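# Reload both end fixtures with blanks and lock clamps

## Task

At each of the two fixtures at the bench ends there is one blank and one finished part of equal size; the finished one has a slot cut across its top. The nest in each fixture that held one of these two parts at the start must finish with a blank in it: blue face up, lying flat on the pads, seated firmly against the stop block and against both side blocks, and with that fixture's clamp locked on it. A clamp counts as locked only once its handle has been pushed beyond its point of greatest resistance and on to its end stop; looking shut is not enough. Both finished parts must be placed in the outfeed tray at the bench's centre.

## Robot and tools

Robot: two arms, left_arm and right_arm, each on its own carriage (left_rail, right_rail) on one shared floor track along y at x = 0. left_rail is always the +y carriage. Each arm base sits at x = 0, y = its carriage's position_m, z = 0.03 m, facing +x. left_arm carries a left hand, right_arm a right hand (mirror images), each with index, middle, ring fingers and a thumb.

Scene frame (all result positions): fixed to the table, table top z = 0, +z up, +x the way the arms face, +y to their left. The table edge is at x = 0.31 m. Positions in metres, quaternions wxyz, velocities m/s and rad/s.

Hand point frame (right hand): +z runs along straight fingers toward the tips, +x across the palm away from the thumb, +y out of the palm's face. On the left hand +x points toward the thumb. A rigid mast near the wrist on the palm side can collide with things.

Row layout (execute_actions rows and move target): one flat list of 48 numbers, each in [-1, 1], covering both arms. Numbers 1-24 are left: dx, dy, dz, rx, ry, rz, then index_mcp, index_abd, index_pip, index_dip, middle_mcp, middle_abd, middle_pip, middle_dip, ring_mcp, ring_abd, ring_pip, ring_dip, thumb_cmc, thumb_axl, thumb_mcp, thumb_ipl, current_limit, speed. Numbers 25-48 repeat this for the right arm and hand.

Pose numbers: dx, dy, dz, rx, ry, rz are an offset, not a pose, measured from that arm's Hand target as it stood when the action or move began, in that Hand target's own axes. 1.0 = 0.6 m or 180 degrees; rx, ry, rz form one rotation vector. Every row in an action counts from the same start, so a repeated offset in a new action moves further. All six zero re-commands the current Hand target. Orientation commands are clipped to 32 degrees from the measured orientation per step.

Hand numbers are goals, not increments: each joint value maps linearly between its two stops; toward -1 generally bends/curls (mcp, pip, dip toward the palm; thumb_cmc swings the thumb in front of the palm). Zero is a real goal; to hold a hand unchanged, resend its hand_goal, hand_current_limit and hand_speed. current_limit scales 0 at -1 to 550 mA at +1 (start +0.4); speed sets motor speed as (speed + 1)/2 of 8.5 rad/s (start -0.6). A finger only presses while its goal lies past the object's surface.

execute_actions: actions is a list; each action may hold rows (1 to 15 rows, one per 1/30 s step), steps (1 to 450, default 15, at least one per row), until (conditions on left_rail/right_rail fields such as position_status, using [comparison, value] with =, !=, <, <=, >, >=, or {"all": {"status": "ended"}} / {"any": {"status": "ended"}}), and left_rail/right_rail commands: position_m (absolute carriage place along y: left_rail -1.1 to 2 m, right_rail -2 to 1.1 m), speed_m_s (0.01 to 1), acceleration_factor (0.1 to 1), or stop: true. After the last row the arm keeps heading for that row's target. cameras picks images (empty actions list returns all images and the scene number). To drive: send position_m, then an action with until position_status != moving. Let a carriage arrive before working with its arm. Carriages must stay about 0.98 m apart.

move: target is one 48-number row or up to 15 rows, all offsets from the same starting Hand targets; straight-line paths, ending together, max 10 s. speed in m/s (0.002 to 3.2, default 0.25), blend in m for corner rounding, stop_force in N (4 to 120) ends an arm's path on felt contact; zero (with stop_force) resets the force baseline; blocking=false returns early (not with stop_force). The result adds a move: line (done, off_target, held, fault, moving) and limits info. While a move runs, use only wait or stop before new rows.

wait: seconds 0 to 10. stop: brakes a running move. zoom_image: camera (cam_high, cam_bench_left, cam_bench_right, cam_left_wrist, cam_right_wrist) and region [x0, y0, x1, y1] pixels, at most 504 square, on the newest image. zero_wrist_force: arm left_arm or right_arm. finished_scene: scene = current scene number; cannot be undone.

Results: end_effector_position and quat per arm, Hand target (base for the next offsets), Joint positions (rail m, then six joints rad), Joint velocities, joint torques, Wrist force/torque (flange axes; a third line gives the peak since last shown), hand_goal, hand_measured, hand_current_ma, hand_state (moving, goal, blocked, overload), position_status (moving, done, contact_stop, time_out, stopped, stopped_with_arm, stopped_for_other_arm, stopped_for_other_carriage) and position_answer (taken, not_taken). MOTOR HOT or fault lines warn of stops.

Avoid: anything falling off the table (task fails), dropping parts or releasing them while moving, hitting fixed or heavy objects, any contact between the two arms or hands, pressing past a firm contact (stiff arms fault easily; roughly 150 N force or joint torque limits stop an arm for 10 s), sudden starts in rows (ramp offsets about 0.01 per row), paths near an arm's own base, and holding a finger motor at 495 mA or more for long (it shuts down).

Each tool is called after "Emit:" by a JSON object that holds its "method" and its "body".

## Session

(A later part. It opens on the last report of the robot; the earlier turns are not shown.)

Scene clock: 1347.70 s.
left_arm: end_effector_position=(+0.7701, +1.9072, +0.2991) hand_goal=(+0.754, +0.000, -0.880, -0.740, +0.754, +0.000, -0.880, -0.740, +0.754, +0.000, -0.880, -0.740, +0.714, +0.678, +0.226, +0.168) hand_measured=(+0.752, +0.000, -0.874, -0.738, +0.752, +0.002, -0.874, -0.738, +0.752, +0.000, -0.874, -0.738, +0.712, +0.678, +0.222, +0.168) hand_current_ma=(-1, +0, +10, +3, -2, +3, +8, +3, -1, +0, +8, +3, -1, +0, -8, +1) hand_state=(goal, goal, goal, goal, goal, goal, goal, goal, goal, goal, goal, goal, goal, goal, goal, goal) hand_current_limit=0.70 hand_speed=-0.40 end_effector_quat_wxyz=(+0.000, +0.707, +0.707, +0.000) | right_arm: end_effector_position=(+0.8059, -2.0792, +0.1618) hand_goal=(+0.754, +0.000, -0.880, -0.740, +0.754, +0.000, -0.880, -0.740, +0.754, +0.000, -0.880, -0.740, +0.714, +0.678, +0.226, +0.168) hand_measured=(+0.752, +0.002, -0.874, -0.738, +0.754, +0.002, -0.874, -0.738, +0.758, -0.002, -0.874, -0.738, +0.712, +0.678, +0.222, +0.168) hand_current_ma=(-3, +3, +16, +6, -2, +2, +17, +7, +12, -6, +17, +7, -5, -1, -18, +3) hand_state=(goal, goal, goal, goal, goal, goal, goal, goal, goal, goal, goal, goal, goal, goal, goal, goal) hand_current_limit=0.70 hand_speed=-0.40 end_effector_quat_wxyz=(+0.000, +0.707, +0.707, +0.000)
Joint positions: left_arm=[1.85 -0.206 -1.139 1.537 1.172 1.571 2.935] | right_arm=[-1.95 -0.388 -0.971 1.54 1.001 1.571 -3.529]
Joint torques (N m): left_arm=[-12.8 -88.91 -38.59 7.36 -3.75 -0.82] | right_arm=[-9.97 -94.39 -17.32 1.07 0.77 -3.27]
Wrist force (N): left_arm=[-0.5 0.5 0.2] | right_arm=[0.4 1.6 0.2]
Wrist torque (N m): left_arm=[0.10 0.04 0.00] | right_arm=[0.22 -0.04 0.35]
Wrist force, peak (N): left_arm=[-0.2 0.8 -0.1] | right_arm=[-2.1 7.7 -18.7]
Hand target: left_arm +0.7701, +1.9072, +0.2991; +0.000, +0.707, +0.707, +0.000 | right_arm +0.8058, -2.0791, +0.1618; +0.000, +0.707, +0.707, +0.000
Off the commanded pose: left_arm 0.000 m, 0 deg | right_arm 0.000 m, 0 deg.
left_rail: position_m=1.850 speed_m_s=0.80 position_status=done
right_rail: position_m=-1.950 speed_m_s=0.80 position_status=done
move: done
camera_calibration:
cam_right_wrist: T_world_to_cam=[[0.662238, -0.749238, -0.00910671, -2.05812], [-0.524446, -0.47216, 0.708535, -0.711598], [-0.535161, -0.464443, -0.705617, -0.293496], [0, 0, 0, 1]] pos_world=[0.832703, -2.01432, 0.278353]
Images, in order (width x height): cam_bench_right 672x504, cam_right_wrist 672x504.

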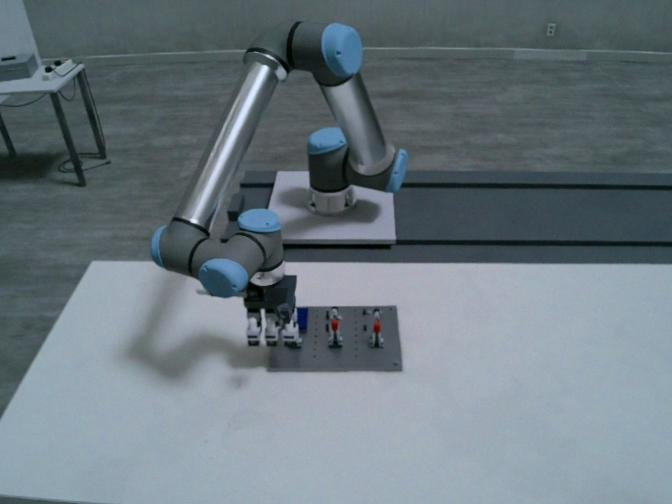

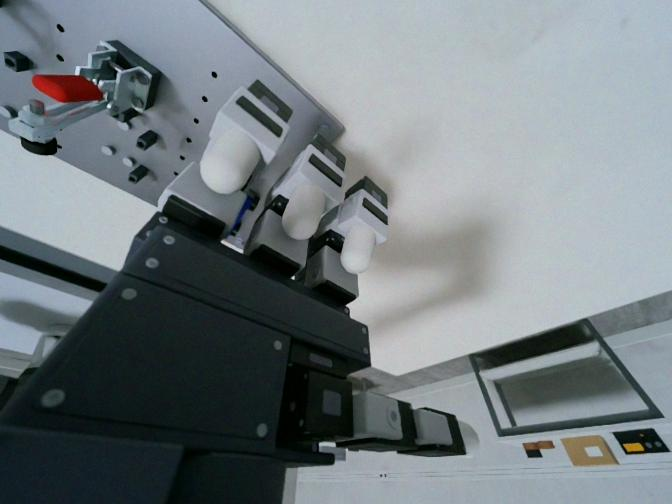

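Emit:
{"method": "move", "body": {"target": [[0,0,0,0,0,0,0.754,0,-0.88,-0.74,0.754,0,-0.88,-0.74,0.754,0,-0.88,-0.74,0.714,0.678,0.226,0.168,0.7,-0.4,0,0,-0.1,0,0,0,0.754,0,-0.88,-0.74,0.754,0,-0.88,-0.74,0.754,0,-0.88,-0.74,0.714,0.678,0.226,0.168,0.7,-0.4],[0,0,0,0,0,0,0.754,0,-0.88,-0.74,0.754,0,-0.88,-0.74,0.754,0,-0.88,-0.74,0.714,0.678,0.226,0.168,0.7,-0.4,0,-0.1013,-0.15,0,0,0,0.754,0,-0.88,-0.74,0.754,0,-0.88,-0.74,0.754,0,-0.88,-0.74,0.714,0.678,0.226,0.168,0.7,-0.4]], "speed": 0.15, "blend": [0.03, 0], "cameras": ["cam_right_wrist"]}}

Emit:
{"method": "zoom_image", "body": {"camera": "cam_right_wrist", "region": [220, 20, 360, 200]}}

Scene clock: 1362.57 s.
left_arm: end_effector_position=(+0.7701, +1.9072, +0.2991) hand_goal=(+0.754, +0.000, -0.880, -0.740, +0.754, +0.000, -0.880, -0.740, +0.754, +0.000, -0.880, -0.740, +0.714, +0.678, +0.226, +0.168) hand_measured=(+0.752, +0.000, -0.874, -0.738, +0.752, +0.002, -0.874, -0.738, +0.752, +0.000, -0.874, -0.738, +0.712, +0.678, +0.222, +0.168) hand_current_ma=(-1, +0, +10, +3, -2, +3, +8, +3, -1, +0, +8, +3, -1, +0, -8, +1) hand_state=(goal, goal, goal, goal, goal, goal, goal, goal, goal, goal, goal, goal, goal, goal, goal, goal) hand_current_limit=0.70 hand_speed=-0.40 end_effector_quat_wxyz=(+0.000, +0.707, +0.707, +0.000) | right_arm: end_effector_position=(+0.7450, -2.0791, +0.2517) hand_goal=(+0.754, +0.000, -0.880, -0.740, +0.754, +0.000, -0.880, -0.740, +0.754, +0.000, -0.880, -0.740, +0.714, +0.678, +0.226, +0.168) hand_measured=(+0.752, +0.002, -0.874, -0.738, +0.754, +0.002, -0.874, -0.738, +0.758, -0.002, -0.874, -0.738, +0.712, +0.678, +0.222, +0.168) hand_current_ma=(-3, +3, +16, +6, -2, +2, +17, +7, +11, -6, +17, +7, -4, -1, -18, +3) hand_state=(goal, goal, goal, goal, goal, goal, goal, goal, goal, goal, goal, goal, goal, goal, goal, goal) hand_current_limit=0.70 hand_speed=-0.40 end_effector_quat_wxyz=(+0.000, +0.707, +0.707, +0.000)
Joint positions: left_arm=[1.85 -0.206 -1.139 1.537 1.172 1.571 2.935] | right_arm=[-1.95 -0.423 -1.133 1.619 1.084 1.571 -3.565]
Joint torques (N m): left_arm=[-7.82 -89.43 -39.52 7.69 -3.79 -0.96] | right_arm=[-10.95 -82.29 -18.84 7.64 1.38 -3.07]
Wrist force (N): left_arm=[0.1 0.5 0.1] | right_arm=[0.3 1.2 -0.1]
Wrist torque (N m): left_arm=[0.10 -0.02 0.05] | right_arm=[0.18 -0.01 0.34]
Wrist force, peak (N): left_arm=[-0.7 0.3 0.0] | right_arm=[0.1 0.8 1.8]
Hand target: left_arm +0.7701, +1.9072, +0.2991; +0.000, +0.707, +0.707, +0.000 | right_arm +0.7450, -2.0791, +0.2518; +0.000, +0.707, +0.707, +0.000
Off the commanded pose: left_arm 0.000 m, 0 deg | right_arm 0.000 m, 0 deg.
left_rail: position_m=1.850 speed_m_s=0.80 position_status=done
right_rail: position_m=-1.950 speed_m_s=0.80 position_status=done
move: done
camera_calibration:
cam_right_wrist: T_world_to_cam=[[0.662238, -0.749238, -0.00909482, -2.01697], [-0.524398, -0.472108, 0.708605, -0.807091], [-0.535208, -0.464496, -0.705547, -0.262651], [0, 0, 0, 1]] pos_world=[0.771903, -2.01422, 0.368252]
Images, in order (width x height): cam_right_wrist 672x504.

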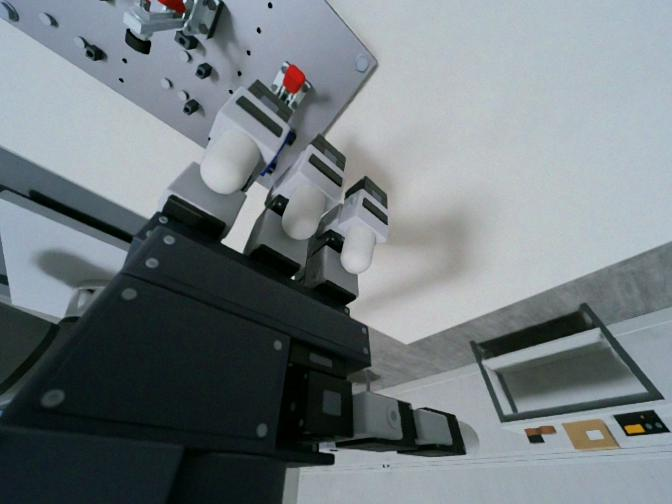

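Scaled by 2.800 from the camera's 672x504 image, which has a finer 960x720 frame.

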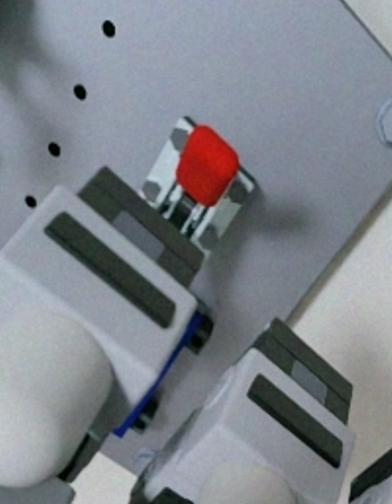

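Emit:
{"method": "move", "body": {"target": [[0,0,0,0,0,0,0.754,0,-0.88,-0.74,0.754,0,-0.88,-0.74,0.754,0,-0.88,-0.74,0.714,0.678,0.226,0.168,0.7,-0.4,0,0.0667,0,0,0,0,0.754,0,-0.88,-0.74,0.754,0,-0.88,-0.74,0.754,0,-0.88,-0.74,0.714,0.678,0.226,0.168,0.7,-0.4],[0,0,0,0,0,0,0.754,0,-0.88,-0.74,0.754,0,-0.88,-0.74,0.754,0,-0.88,-0.74,0.714,0.678,0.226,0.168,0.7,-0.4,0,0.0667,0.1113,0,0,0,0.754,0,-0.88,-0.74,0.754,0,-0.88,-0.74,0.754,0,-0.88,-0.74,0.714,0.678,0.226,0.168,0.7,-0.4]], "speed": 0.08}}

Emit:
{"method": "move", "body": {"target": [[0,0,0,0,0,0,0.754,0,-0.88,-0.74,0.754,0,-0.88,-0.74,0.754,0,-0.88,-0.74,0.714,0.678,0.226,0.168,0.7,-0.4,0,0,0.0167,0,0,0,0.754,0,-0.88,-0.74,0.754,0,-0.88,-0.74,0.754,0,-0.88,-0.74,0.714,0.678,0.226,0.168,0.7,-0.4],[0,0,0,0,0,0,0.754,0,-0.88,-0.74,0.754,0,-0.88,-0.74,0.754,0,-0.88,-0.74,0.714,0.678,0.226,0.168,0.7,-0.4,0,0.0167,0.0583,0,0,0,0.754,0,-0.88,-0.74,0.754,0,-0.88,-0.74,0.754,0,-0.88,-0.74,0.714,0.678,0.226,0.168,0.7,-0.4],[0,0,0,0,0,0,0.754,0,-0.88,-0.74,0.754,0,-0.88,-0.74,0.754,0,-0.88,-0.74,0.714,0.678,0.226,0.168,0.7,-0.4,0,0.0417,0.0917,0,0,0,0.754,0,-0.88,-0.74,0.754,0,-0.88,-0.74,0.754,0,-0.88,-0.74,0.714,0.678,0.226,0.168,0.7,-0.4]], "speed": 0.02, "stop_force": 20}}

Scene clock: 1401.97 s.
left_arm: end_effector_position=(+0.7701, +1.9072, +0.2991) hand_goal=(+0.754, +0.000, -0.880, -0.740, +0.754, +0.000, -0.880, -0.740, +0.754, +0.000, -0.880, -0.740, +0.714, +0.678, +0.226, +0.168) hand_measured=(+0.752, +0.000, -0.874, -0.738, +0.752, +0.002, -0.874, -0.738, +0.752, +0.000, -0.874, -0.738, +0.712, +0.678, +0.222, +0.168) hand_current_ma=(-1, +0, +10, +3, -2, +3, +8, +3, -1, +0, +8, +3, -1, +0, -8, +1) hand_state=(goal, goal, goal, goal, goal, goal, goal, goal, goal, goal, goal, goal, goal, goal, goal, goal) hand_current_limit=0.70 hand_speed=-0.40 end_effector_quat_wxyz=(+0.000, +0.707, +0.707, +0.000) | right_arm: end_effector_position=(+0.7850, -2.0791, +0.1851) hand_goal=(+0.754, +0.000, -0.880, -0.740, +0.754, +0.000, -0.880, -0.740, +0.754, +0.000, -0.880, -0.740, +0.714, +0.678, +0.226, +0.168) hand_measured=(+0.752, +0.002, -0.874, -0.738, +0.754, +0.002, -0.874, -0.738, +0.758, -0.002, -0.874, -0.738, +0.712, +0.678, +0.222, +0.168) hand_current_ma=(-3, +3, +16, +6, -2, +2, +17, +7, +11, -6, +17, +7, -4, -1, -18, +3) hand_state=(goal, goal, goal, goal, goal, goal, goal, goal, goal, goal, goal, goal, goal, goal, goal, goal) hand_current_limit=0.70 hand_speed=-0.40 end_effector_quat_wxyz=(+0.000, +0.707, +0.707, +0.000)
Joint positions: left_arm=[1.85 -0.206 -1.139 1.537 1.172 1.571 2.935] | right_arm=[-1.95 -0.399 -1.021 1.576 1.015 1.571 -3.541]
Joint torques (N m): left_arm=[-9.35 -90.03 -40.5 7.12 -3.91 -0.5] | right_arm=[9.19 -65.69 -17.38 1.05 3.19 2.4]
Wrist force (N): left_arm=[-0.1 0.4 0.1] | right_arm=[0.0 0.8 0.3]
Wrist torque (N m): left_arm=[0.10 -0.01 0.04] | right_arm=[0.12 0.01 -0.01]
Wrist force, peak (N): left_arm=[-0.4 0.6 0.1] | right_arm=[0.7 2.0 0.7]
Hand target: left_arm +0.7701, +1.9072, +0.2991; +0.000, +0.707, +0.707, +0.000 | right_arm +0.7850, -2.0791, +0.1850; +0.000, +0.707, +0.707, +0.000
Off the commanded pose: left_arm 0.000 m, 0 deg | right_arm 0.000 m, 0 deg.
left_rail: position_m=1.850 speed_m_s=0.80 position_status=done
right_rail: position_m=-1.950 speed_m_s=0.80 position_status=done
move: done

Scene clock: 1405.93 s.
left_arm: end_effector_position=(+0.7701, +1.9072, +0.2991) hand_goal=(+0.754, +0.000, -0.880, -0.740, +0.754, +0.000, -0.880, -0.740, +0.754, +0.000, -0.880, -0.740, +0.714, +0.678, +0.226, +0.168) hand_measured=(+0.752, +0.000, -0.874, -0.738, +0.752, +0.002, -0.874, -0.738, +0.752, +0.000, -0.874, -0.738, +0.712, +0.678, +0.222, +0.168) hand_current_ma=(-1, +0, +10, +3, -2, +3, +8, +3, -1, +0, +8, +3, -1, +0, -8, +1) hand_state=(goal, goal, goal, goal, goal, goal, goal, goal, goal, goal, goal, goal, goal, goal, goal, goal) hand_current_limit=0.70 hand_speed=-0.40 end_effector_quat_wxyz=(+0.000, +0.707, +0.707, +0.000) | right_arm: end_effector_position=(+0.8101, -2.0792, +0.1300) hand_goal=(+0.754, +0.000, -0.880, -0.740, +0.754, +0.000, -0.880, -0.740, +0.754, +0.000, -0.880, -0.740, +0.714, +0.678, +0.226, +0.168) hand_measured=(+0.752, +0.002, -0.874, -0.738, +0.754, +0.002, -0.874, -0.738, +0.752, -0.002, -0.880, -0.738, +0.712, +0.678, +0.222, +0.168) hand_current_ma=(-3, +3, +16, +6, -2, +2, +17, +7, -4, -6, -1, +7, -4, -1, -18, +3) hand_state=(goal, goal, goal, goal, goal, goal, goal, goal, goal, goal, goal, goal, goal, goal, goal, goal) hand_current_limit=0.70 hand_speed=-0.40 end_effector_quat_wxyz=(+0.000, +0.707, +0.707, +0.000)
Joint positions: left_arm=[1.85 -0.206 -1.139 1.537 1.172 1.571 2.935] | right_arm=[-1.95 -0.386 -0.936 1.547 0.96 1.571 -3.527]
Joint torques (N m): left_arm=[-9.55 -87.18 -38.9 7.21 -3.68 -0.76] | right_arm=[11.81 -73.45 -38.8 1.28 0.43 2.6]
Wrist force (N): left_arm=[-0.3 0.2 0.2] | right_arm=[0.6 1.0 0.5]
Wrist torque (N m): left_arm=[0.06 0.02 0.02] | right_arm=[0.11 -0.07 0.03]
Wrist force, peak (N): left_arm=[-0.4 0.6 0.1] | right_arm=[1.5 9.5 -13.1]
Hand target: left_arm +0.7701, +1.9072, +0.2991; +0.000, +0.707, +0.707, +0.000 | right_arm +0.8101, -2.0792, +0.1300; +0.000, +0.707, +0.707, +0.000
Off the commanded pose: left_arm 0.000 m, 0 deg | right_arm 0.000 m, 0 deg.
left_rail: position_m=1.850 speed_m_s=0.80 position_status=done
right_rail: position_m=-1.950 speed_m_s=0.80 position_status=done
move: done

Emit:
{"method": "move", "body": {"target": [[0,0,0,0,0,0,0.754,0,-0.88,-0.74,0.754,0,-0.88,-0.74,0.754,0,-0.88,-0.74,0.714,0.678,0.226,0.168,0.7,-0.4,0,0.0167,0.02,0,0,0,0.754,0,-0.88,-0.74,0.754,0,-0.88,-0.74,0.754,0,-0.88,-0.74,0.714,0.678,0.226,0.168,0.7,-0.4],[0,0,0,0,0,0,0.754,0,-0.88,-0.74,0.754,0,-0.88,-0.74,0.754,0,-0.88,-0.74,0.714,0.678,0.226,0.168,0.7,-0.4,0,0.0167,0.065,0,0,0,0.754,0,-0.88,-0.74,0.754,0,-0.88,-0.74,0.754,0,-0.88,-0.74,0.714,0.678,0.226,0.168,0.7,-0.4]], "speed": [0.02, 0.012], "stop_force": 30}}

Scene clock: 1420.93 s.
left_arm: end_effector_position=(+0.7701, +1.9072, +0.2991) hand_goal=(+0.754, +0.000, -0.880, -0.740, +0.754, +0.000, -0.880, -0.740, +0.754, +0.000, -0.880, -0.740, +0.714, +0.678, +0.226, +0.168) hand_measured=(+0.752, +0.000, -0.874, -0.738, +0.752, +0.002, -0.874, -0.738, +0.752, +0.000, -0.874, -0.738, +0.712, +0.678, +0.222, +0.168) hand_current_ma=(-1, +0, +10, +3, -2, +3, +8, +3, -1, +0, +8, +3, -1, +0, -8, +1) hand_state=(goal, goal, goal, goal, goal, goal, goal, goal, goal, goal, goal, goal, goal, goal, goal, goal) hand_current_limit=0.70 hand_speed=-0.40 end_effector_quat_wxyz=(+0.000, +0.707, +0.707, +0.000) | right_arm: end_effector_position=(+0.8201, -2.0791, +0.1027) hand_goal=(+0.754, +0.000, -0.880, -0.740, +0.754, +0.000, -0.880, -0.740, +0.754, +0.000, -0.880, -0.740, +0.714, +0.678, +0.226, +0.168) hand_measured=(+0.752, +0.002, -0.874, -0.738, +0.754, +0.002, -0.874, -0.738, +0.730, -0.002, -0.872, -0.738, +0.712, +0.678, +0.222, +0.168) hand_current_ma=(-3, +3, +16, +6, -2, +2, +17, +7, -90, -5, +21, +7, -4, -1, -18, +3) hand_state=(goal, goal, goal, goal, goal, goal, goal, goal, blocked, goal, goal, goal, goal, goal, goal, goal) hand_current_limit=0.70 hand_speed=-0.40 end_effector_quat_wxyz=(+0.000, +0.707, +0.707, +0.000)
Joint positions: left_arm=[1.85 -0.206 -1.139 1.537 1.172 1.571 2.935] | right_arm=[-1.95 -0.38 -0.897 1.534 0.933 1.571 -3.522]
Joint torques (N m): left_arm=[-11.57 -89.16 -39.27 7.31 -3.39 -0.24] | right_arm=[7.55 -78.58 -24.23 5.55 0.46 0.46]
Wrist force (N): left_arm=[-0.3 0.4 -0.1] | right_arm=[1.5 8.4 -26.6]
Wrist torque (N m): left_arm=[0.10 0.01 0.02] | right_arm=[2.17 1.79 0.62]
Wrist force, peak (N): left_arm=[-0.4 0.7 0.1] | right_arm=[2.4 10.8 -42.3]
Hand target: left_arm +0.7701, +1.9072, +0.2991; +0.000, +0.707, +0.707, +0.000 | right_arm +0.8201, -2.0791, +0.1027; +0.000, +0.707, +0.707, +0.000 (not the last commanded pose)
Off the commanded pose: left_arm 0.000 m, 0 deg | right_arm 0.012 m, 0 deg.
left_rail: position_m=1.850 speed_m_s=0.80 position_status=done
right_rail: position_m=-1.950 speed_m_s=0.80 position_status=done
move: contact (right_arm); path passed 1 of 2 targets

Emit:
{"method": "move", "body": {"target": [0,0,0,0,0,0,0.754,0,-0.88,-0.74,0.754,0,-0.88,-0.74,0.754,0,-0.88,-0.74,0.714,0.678,0.226,0.168,0.7,-0.4,0,0,0.03,0,0,0,0.754,0,-0.88,-0.74,0.754,0,-0.88,-0.74,0.754,0,-0.88,-0.74,0.714,0.678,0.226,0.168,0.7,-0.4], "speed": 0.006, "stop_force": 60, "zero": false}}

Emit:
{"method": "move", "body": {"target": [[0,0,0,0,0,0,0.754,0,-0.88,-0.74,0.754,0,-0.88,-0.74,0.754,0,-0.88,-0.74,0.714,0.678,0.226,0.168,0.7,-0.4,0,0,-0.1,0,0,0,0.754,0,-0.88,-0.74,0.754,0,-0.88,-0.74,0.754,0,-0.88,-0.74,0.714,0.678,0.226,0.168,0.7,-0.4],[0,0,0,0,0,0,0.754,0,-0.88,-0.74,0.754,0,-0.88,-0.74,0.754,0,-0.88,-0.74,0.714,0.678,0.226,0.168,0.7,-0.4,0,-0.05,-0.33,0,0,0,0.754,0,-0.88,-0.74,0.754,0,-0.88,-0.74,0.754,0,-0.88,-0.74,0.714,0.678,0.226,0.168,0.7,-0.4]], "speed": [0.08, 0.2], "blend": [0.02, 0], "cameras": ["cam_right_wrist", "cam_bench_right"]}}

Emit:
{"method": "zoom_image", "body": {"camera": "cam_right_wrist", "region": [220, 0, 360, 180]}}

Emit:
{"method": "zoom_image", "body": {"camera": "cam_bench_right", "region": [260, 290, 340, 370]}}

Scene clock: 1442.87 s.
left_arm: end_effector_position=(+0.7701, +1.9072, +0.2991) hand_goal=(+0.754, +0.000, -0.880, -0.740, +0.754, +0.000, -0.880, -0.740, +0.754, +0.000, -0.880, -0.740, +0.714, +0.678, +0.226, +0.168) hand_measured=(+0.752, +0.000, -0.874, -0.738, +0.752, +0.002, -0.874, -0.738, +0.752, +0.000, -0.874, -0.738, +0.712, +0.678, +0.222, +0.168) hand_current_ma=(-1, +0, +10, +3, -2, +3, +8, +3, -1, +0, +8, +3, -1, +0, -8, +1) hand_state=(goal, goal, goal, goal, goal, goal, goal, goal, goal, goal, goal, goal, goal, goal, goal, goal) hand_current_limit=0.70 hand_speed=-0.40 end_effector_quat_wxyz=(+0.000, +0.707, +0.707, +0.000) | right_arm: end_effector_position=(+0.8203, -2.0792, +0.1020) hand_goal=(+0.754, +0.000, -0.880, -0.740, +0.754, +0.000, -0.880, -0.740, +0.754, +0.000, -0.880, -0.740, +0.714, +0.678, +0.226, +0.168) hand_measured=(+0.752, +0.002, -0.874, -0.738, +0.754, +0.002, -0.874, -0.738, +0.732, -0.002, -0.872, -0.738, +0.712, +0.678, +0.222, +0.168) hand_current_ma=(-3, +3, +16, +6, -2, +2, +17, +7, -77, -4, +21, +7, -4, -1, -18, +3) hand_state=(goal, goal, goal, goal, goal, goal, goal, goal, blocked, goal, goal, goal, goal, goal, goal, goal) hand_current_limit=0.70 hand_speed=-0.40 end_effector_quat_wxyz=(+0.000, +0.707, +0.707, +0.000)
Joint positions: left_arm=[1.85 -0.206 -1.139 1.537 1.172 1.571 2.935] | right_arm=[-1.95 -0.38 -0.896 1.534 0.932 1.571 -3.522]
Joint torques (N m): left_arm=[-9.09 -87.2 -39.18 7.77 -3.01 -0.85] | right_arm=[7.92 -51.97 -12.98 2.53 6.5 -1.53]
Wrist force (N): left_arm=[-0.3 0.5 0.2] | right_arm=[2.9 14.5 -58.8]
Wrist torque (N m): left_arm=[0.09 0.02 0.01] | right_arm=[4.76 4.06 1.18]
Wrist force, peak (N): left_arm=[-0.8 0.0 -0.2] | right_arm=[3.5 16.0 -68.0]
Hand target: left_arm +0.7701, +1.9072, +0.2991; +0.000, +0.707, +0.707, +0.000 | right_arm +0.8203, -2.0792, +0.1020; +0.000, +0.707, +0.707, +0.000 (not the last commanded pose)
Off the commanded pose: left_arm 0.000 m, 0 deg | right_arm 0.017 m, 0 deg.
left_rail: position_m=1.850 speed_m_s=0.80 position_status=done
right_rail: position_m=-1.950 speed_m_s=0.80 position_status=done
move: contact (right_arm)

Scene clock: 1444.83 s.
left_arm: end_effector_position=(+0.7701, +1.9072, +0.2991) hand_goal=(+0.754, +0.000, -0.880, -0.740, +0.754, +0.000, -0.880, -0.740, +0.754, +0.000, -0.880, -0.740, +0.714, +0.678, +0.226, +0.168) hand_measured=(+0.752, +0.000, -0.874, -0.738, +0.752, +0.002, -0.874, -0.738, +0.752, +0.000, -0.874, -0.738, +0.712, +0.678, +0.222, +0.168) hand_current_ma=(-1, +0, +10, +3, -2, +3, +8, +3, -1, +0, +8, +3, -1, +0, -8, +1) hand_state=(goal, goal, goal, goal, goal, goal, goal, goal, goal, goal, goal, goal, goal, goal, goal, goal) hand_current_limit=0.70 hand_speed=-0.40 end_effector_quat_wxyz=(+0.000, +0.707, +0.707, +0.000) | right_arm: end_effector_position=(+0.7901, -2.0791, +0.2998) hand_goal=(+0.754, +0.000, -0.880, -0.740, +0.754, +0.000, -0.880, -0.740, +0.754, +0.000, -0.880, -0.740, +0.714, +0.678, +0.226, +0.168) hand_measured=(+0.752, +0.002, -0.874, -0.738, +0.754, +0.002, -0.874, -0.738, +0.752, -0.002, -0.874, -0.738, +0.712, +0.678, +0.222, +0.168) hand_current_ma=(-2, +3, +16, +6, -2, +2, +16, +7, -4, -4, +16, +7, -4, -1, -18, +3) hand_state=(goal, goal, goal, goal, goal, goal, goal, goal, goal, goal, goal, goal, goal, goal, goal, goal) hand_current_limit=0.70 hand_speed=-0.40 end_effector_quat_wxyz=(+0.000, +0.707, +0.707, +0.000)
Joint positions: left_arm=[1.85 -0.206 -1.139 1.537 1.172 1.571 2.935] | right_arm=[-1.95 -0.397 -1.097 1.473 1.194 1.571 -3.538]
Joint torques (N m): left_arm=[-5.9 -87.83 -40.3 7.6 -3.73 -0.56] | right_arm=[-11.9 -87.95 -43.11 8.07 -1.91 -3.44]
Wrist force (N): left_arm=[-0.3 0.2 -0.1] | right_arm=[0.4 3.4 0.2]
Wrist torque (N m): left_arm=[0.08 0.02 0.02] | right_arm=[0.45 -0.03 0.39]
Wrist force, peak (N): left_arm=[-0.3 0.8 0.1] | right_arm=[2.7 14.6 -59.1]
Hand target: left_arm +0.7701, +1.9072, +0.2991; +0.000, +0.707, +0.707, +0.000 | right_arm +0.7901, -2.0791, +0.3000; +0.000, +0.707, +0.707, +0.000
Off the commanded pose: left_arm 0.000 m, 0 deg | right_arm 0.000 m, 0 deg.
left_rail: position_m=1.850 speed_m_s=0.80 position_status=done
right_rail: position_m=-1.950 speed_m_s=0.80 position_status=done
move: done
camera_calibration:
cam_right_wrist: T_world_to_cam=[[0.662241, -0.749238, -0.00890737, -2.04641], [-0.524579, -0.472091, 0.708482, -0.817344], [-0.535027, -0.464513, -0.705673, -0.204758], [0, 0, 0, 1]] pos_world=[0.816903, -2.01422, 0.416353]
Images, in order (width x height): cam_bench_right 672x504, cam_right_wrist 672x504.

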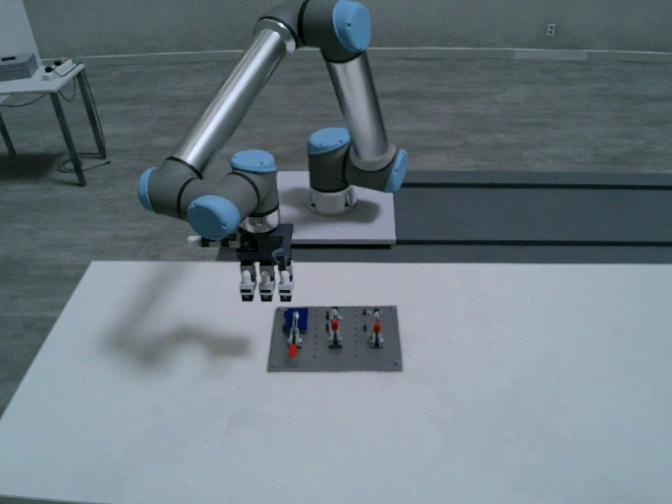

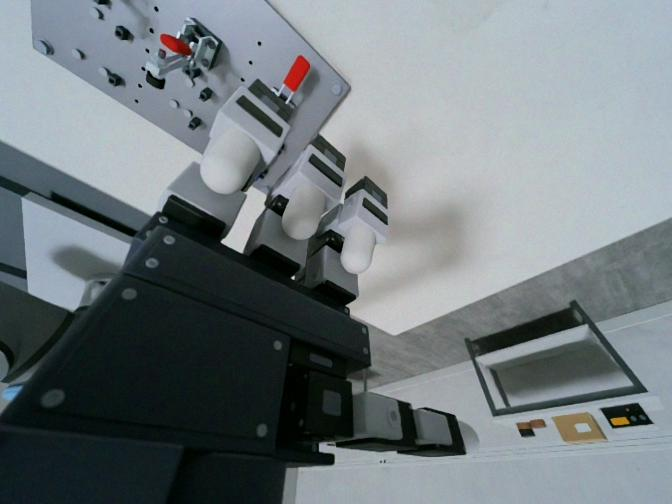

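Scaled by 2.800 from the camera's 672x504 image, which has a finer 960x720 frame.

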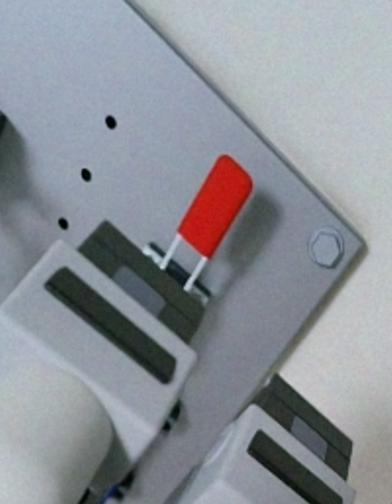

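Scaled by 6.300 from the camera's 672x504 image, which has a finer 960x720 frame.

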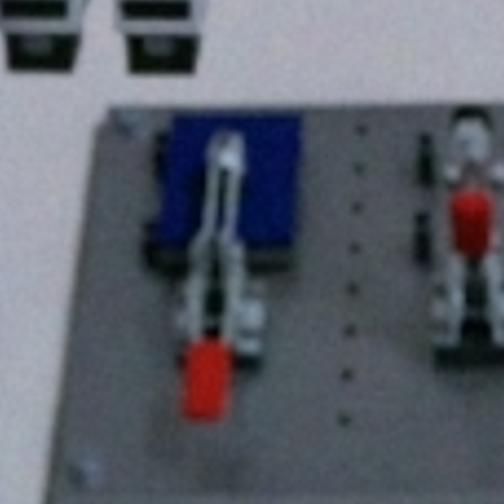

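Emit:
{"method": "move", "body": {"target": [0,-0.215,0.065,0,0,0,0.754,0,-0.88,-0.74,0.754,0,-0.88,-0.74,0.754,0,-0.88,-0.74,0.714,0.678,0.226,0.168,0.4,-0.4,0.132,-0.285,0.03,0,0,0,0.754,0,-0.88,-0.74,0.754,0,-0.88,-0.74,0.754,0,-0.88,-0.74,0.714,0.678,0.226,0.168,0.4,-0.4], "speed": 0.3, "cameras": ["cam_left_wrist", "cam_right_wrist", "cam_high"]}}

Emit:
{"method": "zoom_image", "body": {"camera": "cam_right_wrist", "region": [310, 20, 430, 160]}}

Emit:
{"method": "zoom_image", "body": {"camera": "cam_left_wrist", "region": [270, 0, 410, 140]}}

Emit:
{"method": "zoom_image", "body": {"camera": "cam_high", "region": [280, 250, 400, 330]}}

Scene clock: 1462.43 s.
left_arm: end_effector_position=(+0.6411, +1.9072, +0.2600) hand_goal=(+0.754, +0.000, -0.880, -0.740, +0.754, +0.000, -0.880, -0.740, +0.754, +0.000, -0.880, -0.740, +0.714, +0.678, +0.226, +0.168) hand_measured=(+0.754, +0.000, -0.874, -0.738, +0.754, +0.002, -0.874, -0.738, +0.754, +0.000, -0.874, -0.738, +0.712, +0.678, +0.222, +0.168) hand_current_ma=(-1, +0, +10, +3, -1, +3, +8, +3, -1, +0, +8, +2, -1, +0, -8, +1) hand_state=(goal, goal, goal, goal, goal, goal, goal, goal, goal, goal, goal, goal, goal, goal, goal, goal) hand_current_limit=0.40 hand_speed=-0.40 end_effector_quat_wxyz=(+0.000, +0.707, +0.707, +0.000) | right_arm: end_effector_position=(+0.6192, -1.9999, +0.2818) hand_goal=(+0.754, +0.000, -0.880, -0.740, +0.754, +0.000, -0.880, -0.740, +0.754, +0.000, -0.880, -0.740, +0.714, +0.678, +0.226, +0.168) hand_measured=(+0.754, +0.002, -0.874, -0.738, +0.754, +0.002, -0.874, -0.738, +0.754, -0.002, -0.874, -0.738, +0.712, +0.678, +0.222, +0.168) hand_current_ma=(-2, +3, +16, +6, -1, +2, +16, +7, -2, -4, +16, +7, -3, -1, -18, +3) hand_state=(goal, goal, goal, goal, goal, goal, goal, goal, goal, goal, goal, goal, goal, goal, goal, goal) hand_current_limit=0.40 hand_speed=-0.40 end_effector_quat_wxyz=(+0.000, +0.707, +0.707, +0.000)
Joint positions: left_arm=[1.85 -0.256 -1.307 1.85 1.027 1.571 2.886] | right_arm=[-1.95 -0.383 -1.36 1.876 1.055 1.571 -3.524]
Joint torques (N m): left_arm=[-13.92 -79.11 -25.41 -0.04 -3.51 -1.57] | right_arm=[-9.24 -63.59 -17.44 0.88 -3.64 -2.16]
Wrist force (N): left_arm=[-0.3 0.3 -0.1] | right_arm=[0.7 3.4 0.2]
Wrist torque (N m): left_arm=[0.08 0.01 0.03] | right_arm=[0.46 -0.07 0.12]
Wrist force, peak (N): left_arm=[-0.3 1.7 0.0] | right_arm=[-0.1 5.1 0.2]
Hand target: left_arm +0.6411, +1.9072, +0.2600; +0.000, +0.707, +0.707, +0.000 | right_arm +0.6191, -1.9999, +0.2818; +0.000, +0.707, +0.707, +0.000
Off the commanded pose: left_arm 0.000 m, 0 deg | right_arm 0.000 m, 0 deg.
left_rail: position_m=1.850 speed_m_s=0.80 position_status=done
right_rail: position_m=-1.950 speed_m_s=0.80 position_status=done
move: done
camera_calibration:
cam_left_wrist: T_world_to_cam=[[-0.642849, -0.765778, -0.018118, 1.85382], [-0.518011, 0.417189, 0.746738, -0.707439], [-0.564277, 0.489426, -0.664871, -0.27959], [0, 0, 0, 1]] pos_world=[0.667498, 1.85159, 0.375968]
cam_right_wrist: T_world_to_cam=[[0.662241, -0.749238, -0.00890737, -1.87405], [-0.524579, -0.472091, 0.708482, -0.856782], [-0.535027, -0.464513, -0.705673, -0.272177], [0, 0, 0, 1]] pos_world=[0.646003, -1.93502, 0.398253]
Images, in order (width x height): cam_high 672x504, cam_left_wrist 672x504, cam_right_wrist 672x504.

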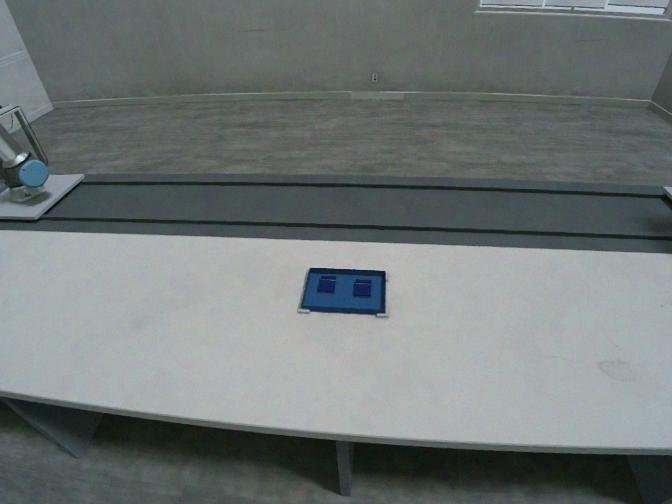

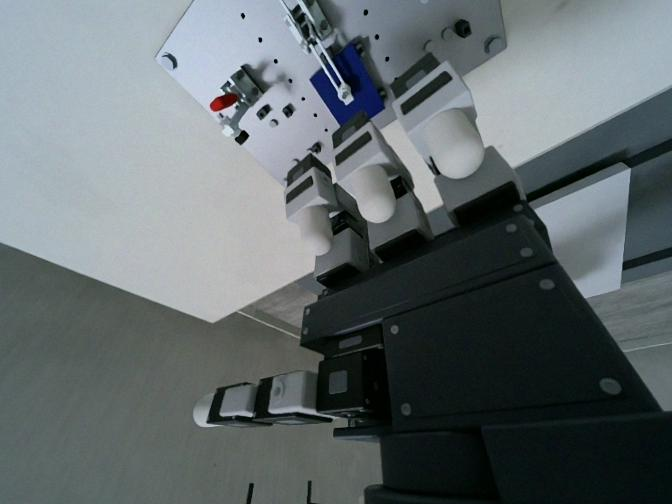

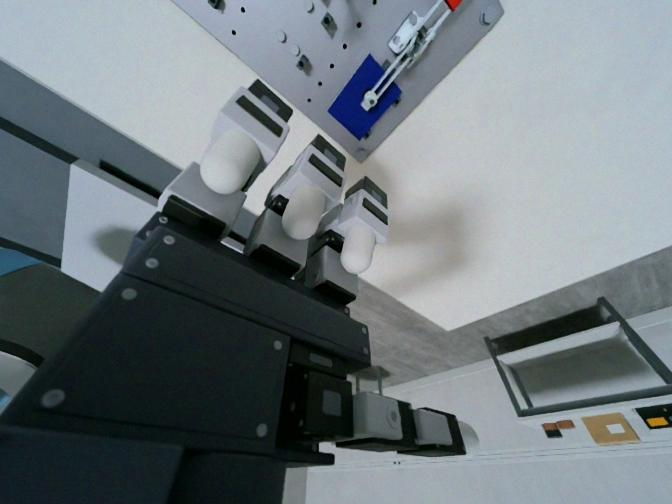

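Scaled by 3.600 from the camera's 672x504 image, which has a finer 960x720 frame.

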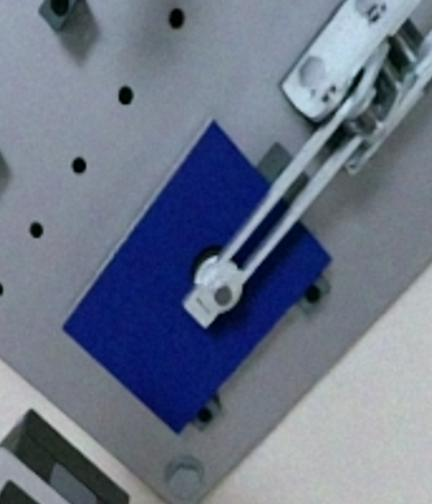

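Scaled by 3.600 from the camera's 672x504 image, which has a finer 960x720 frame.

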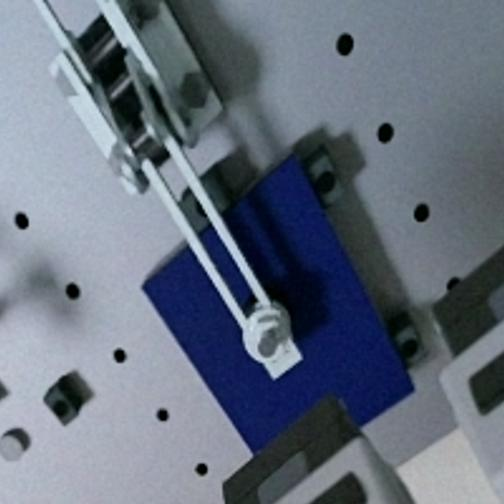

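Scaled by 4.200 from the camera's 672x504 image, which has a finer 960x720 frame.

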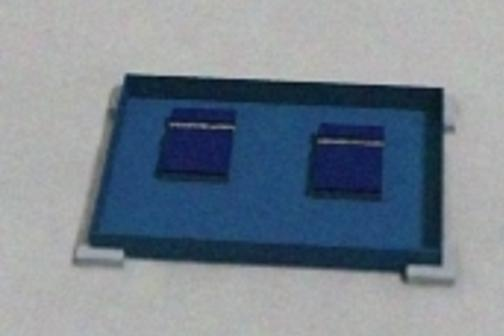

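Emit:
{"method": "finished_scene", "body": {"scene": 2}}

The scene is finished: the task was done.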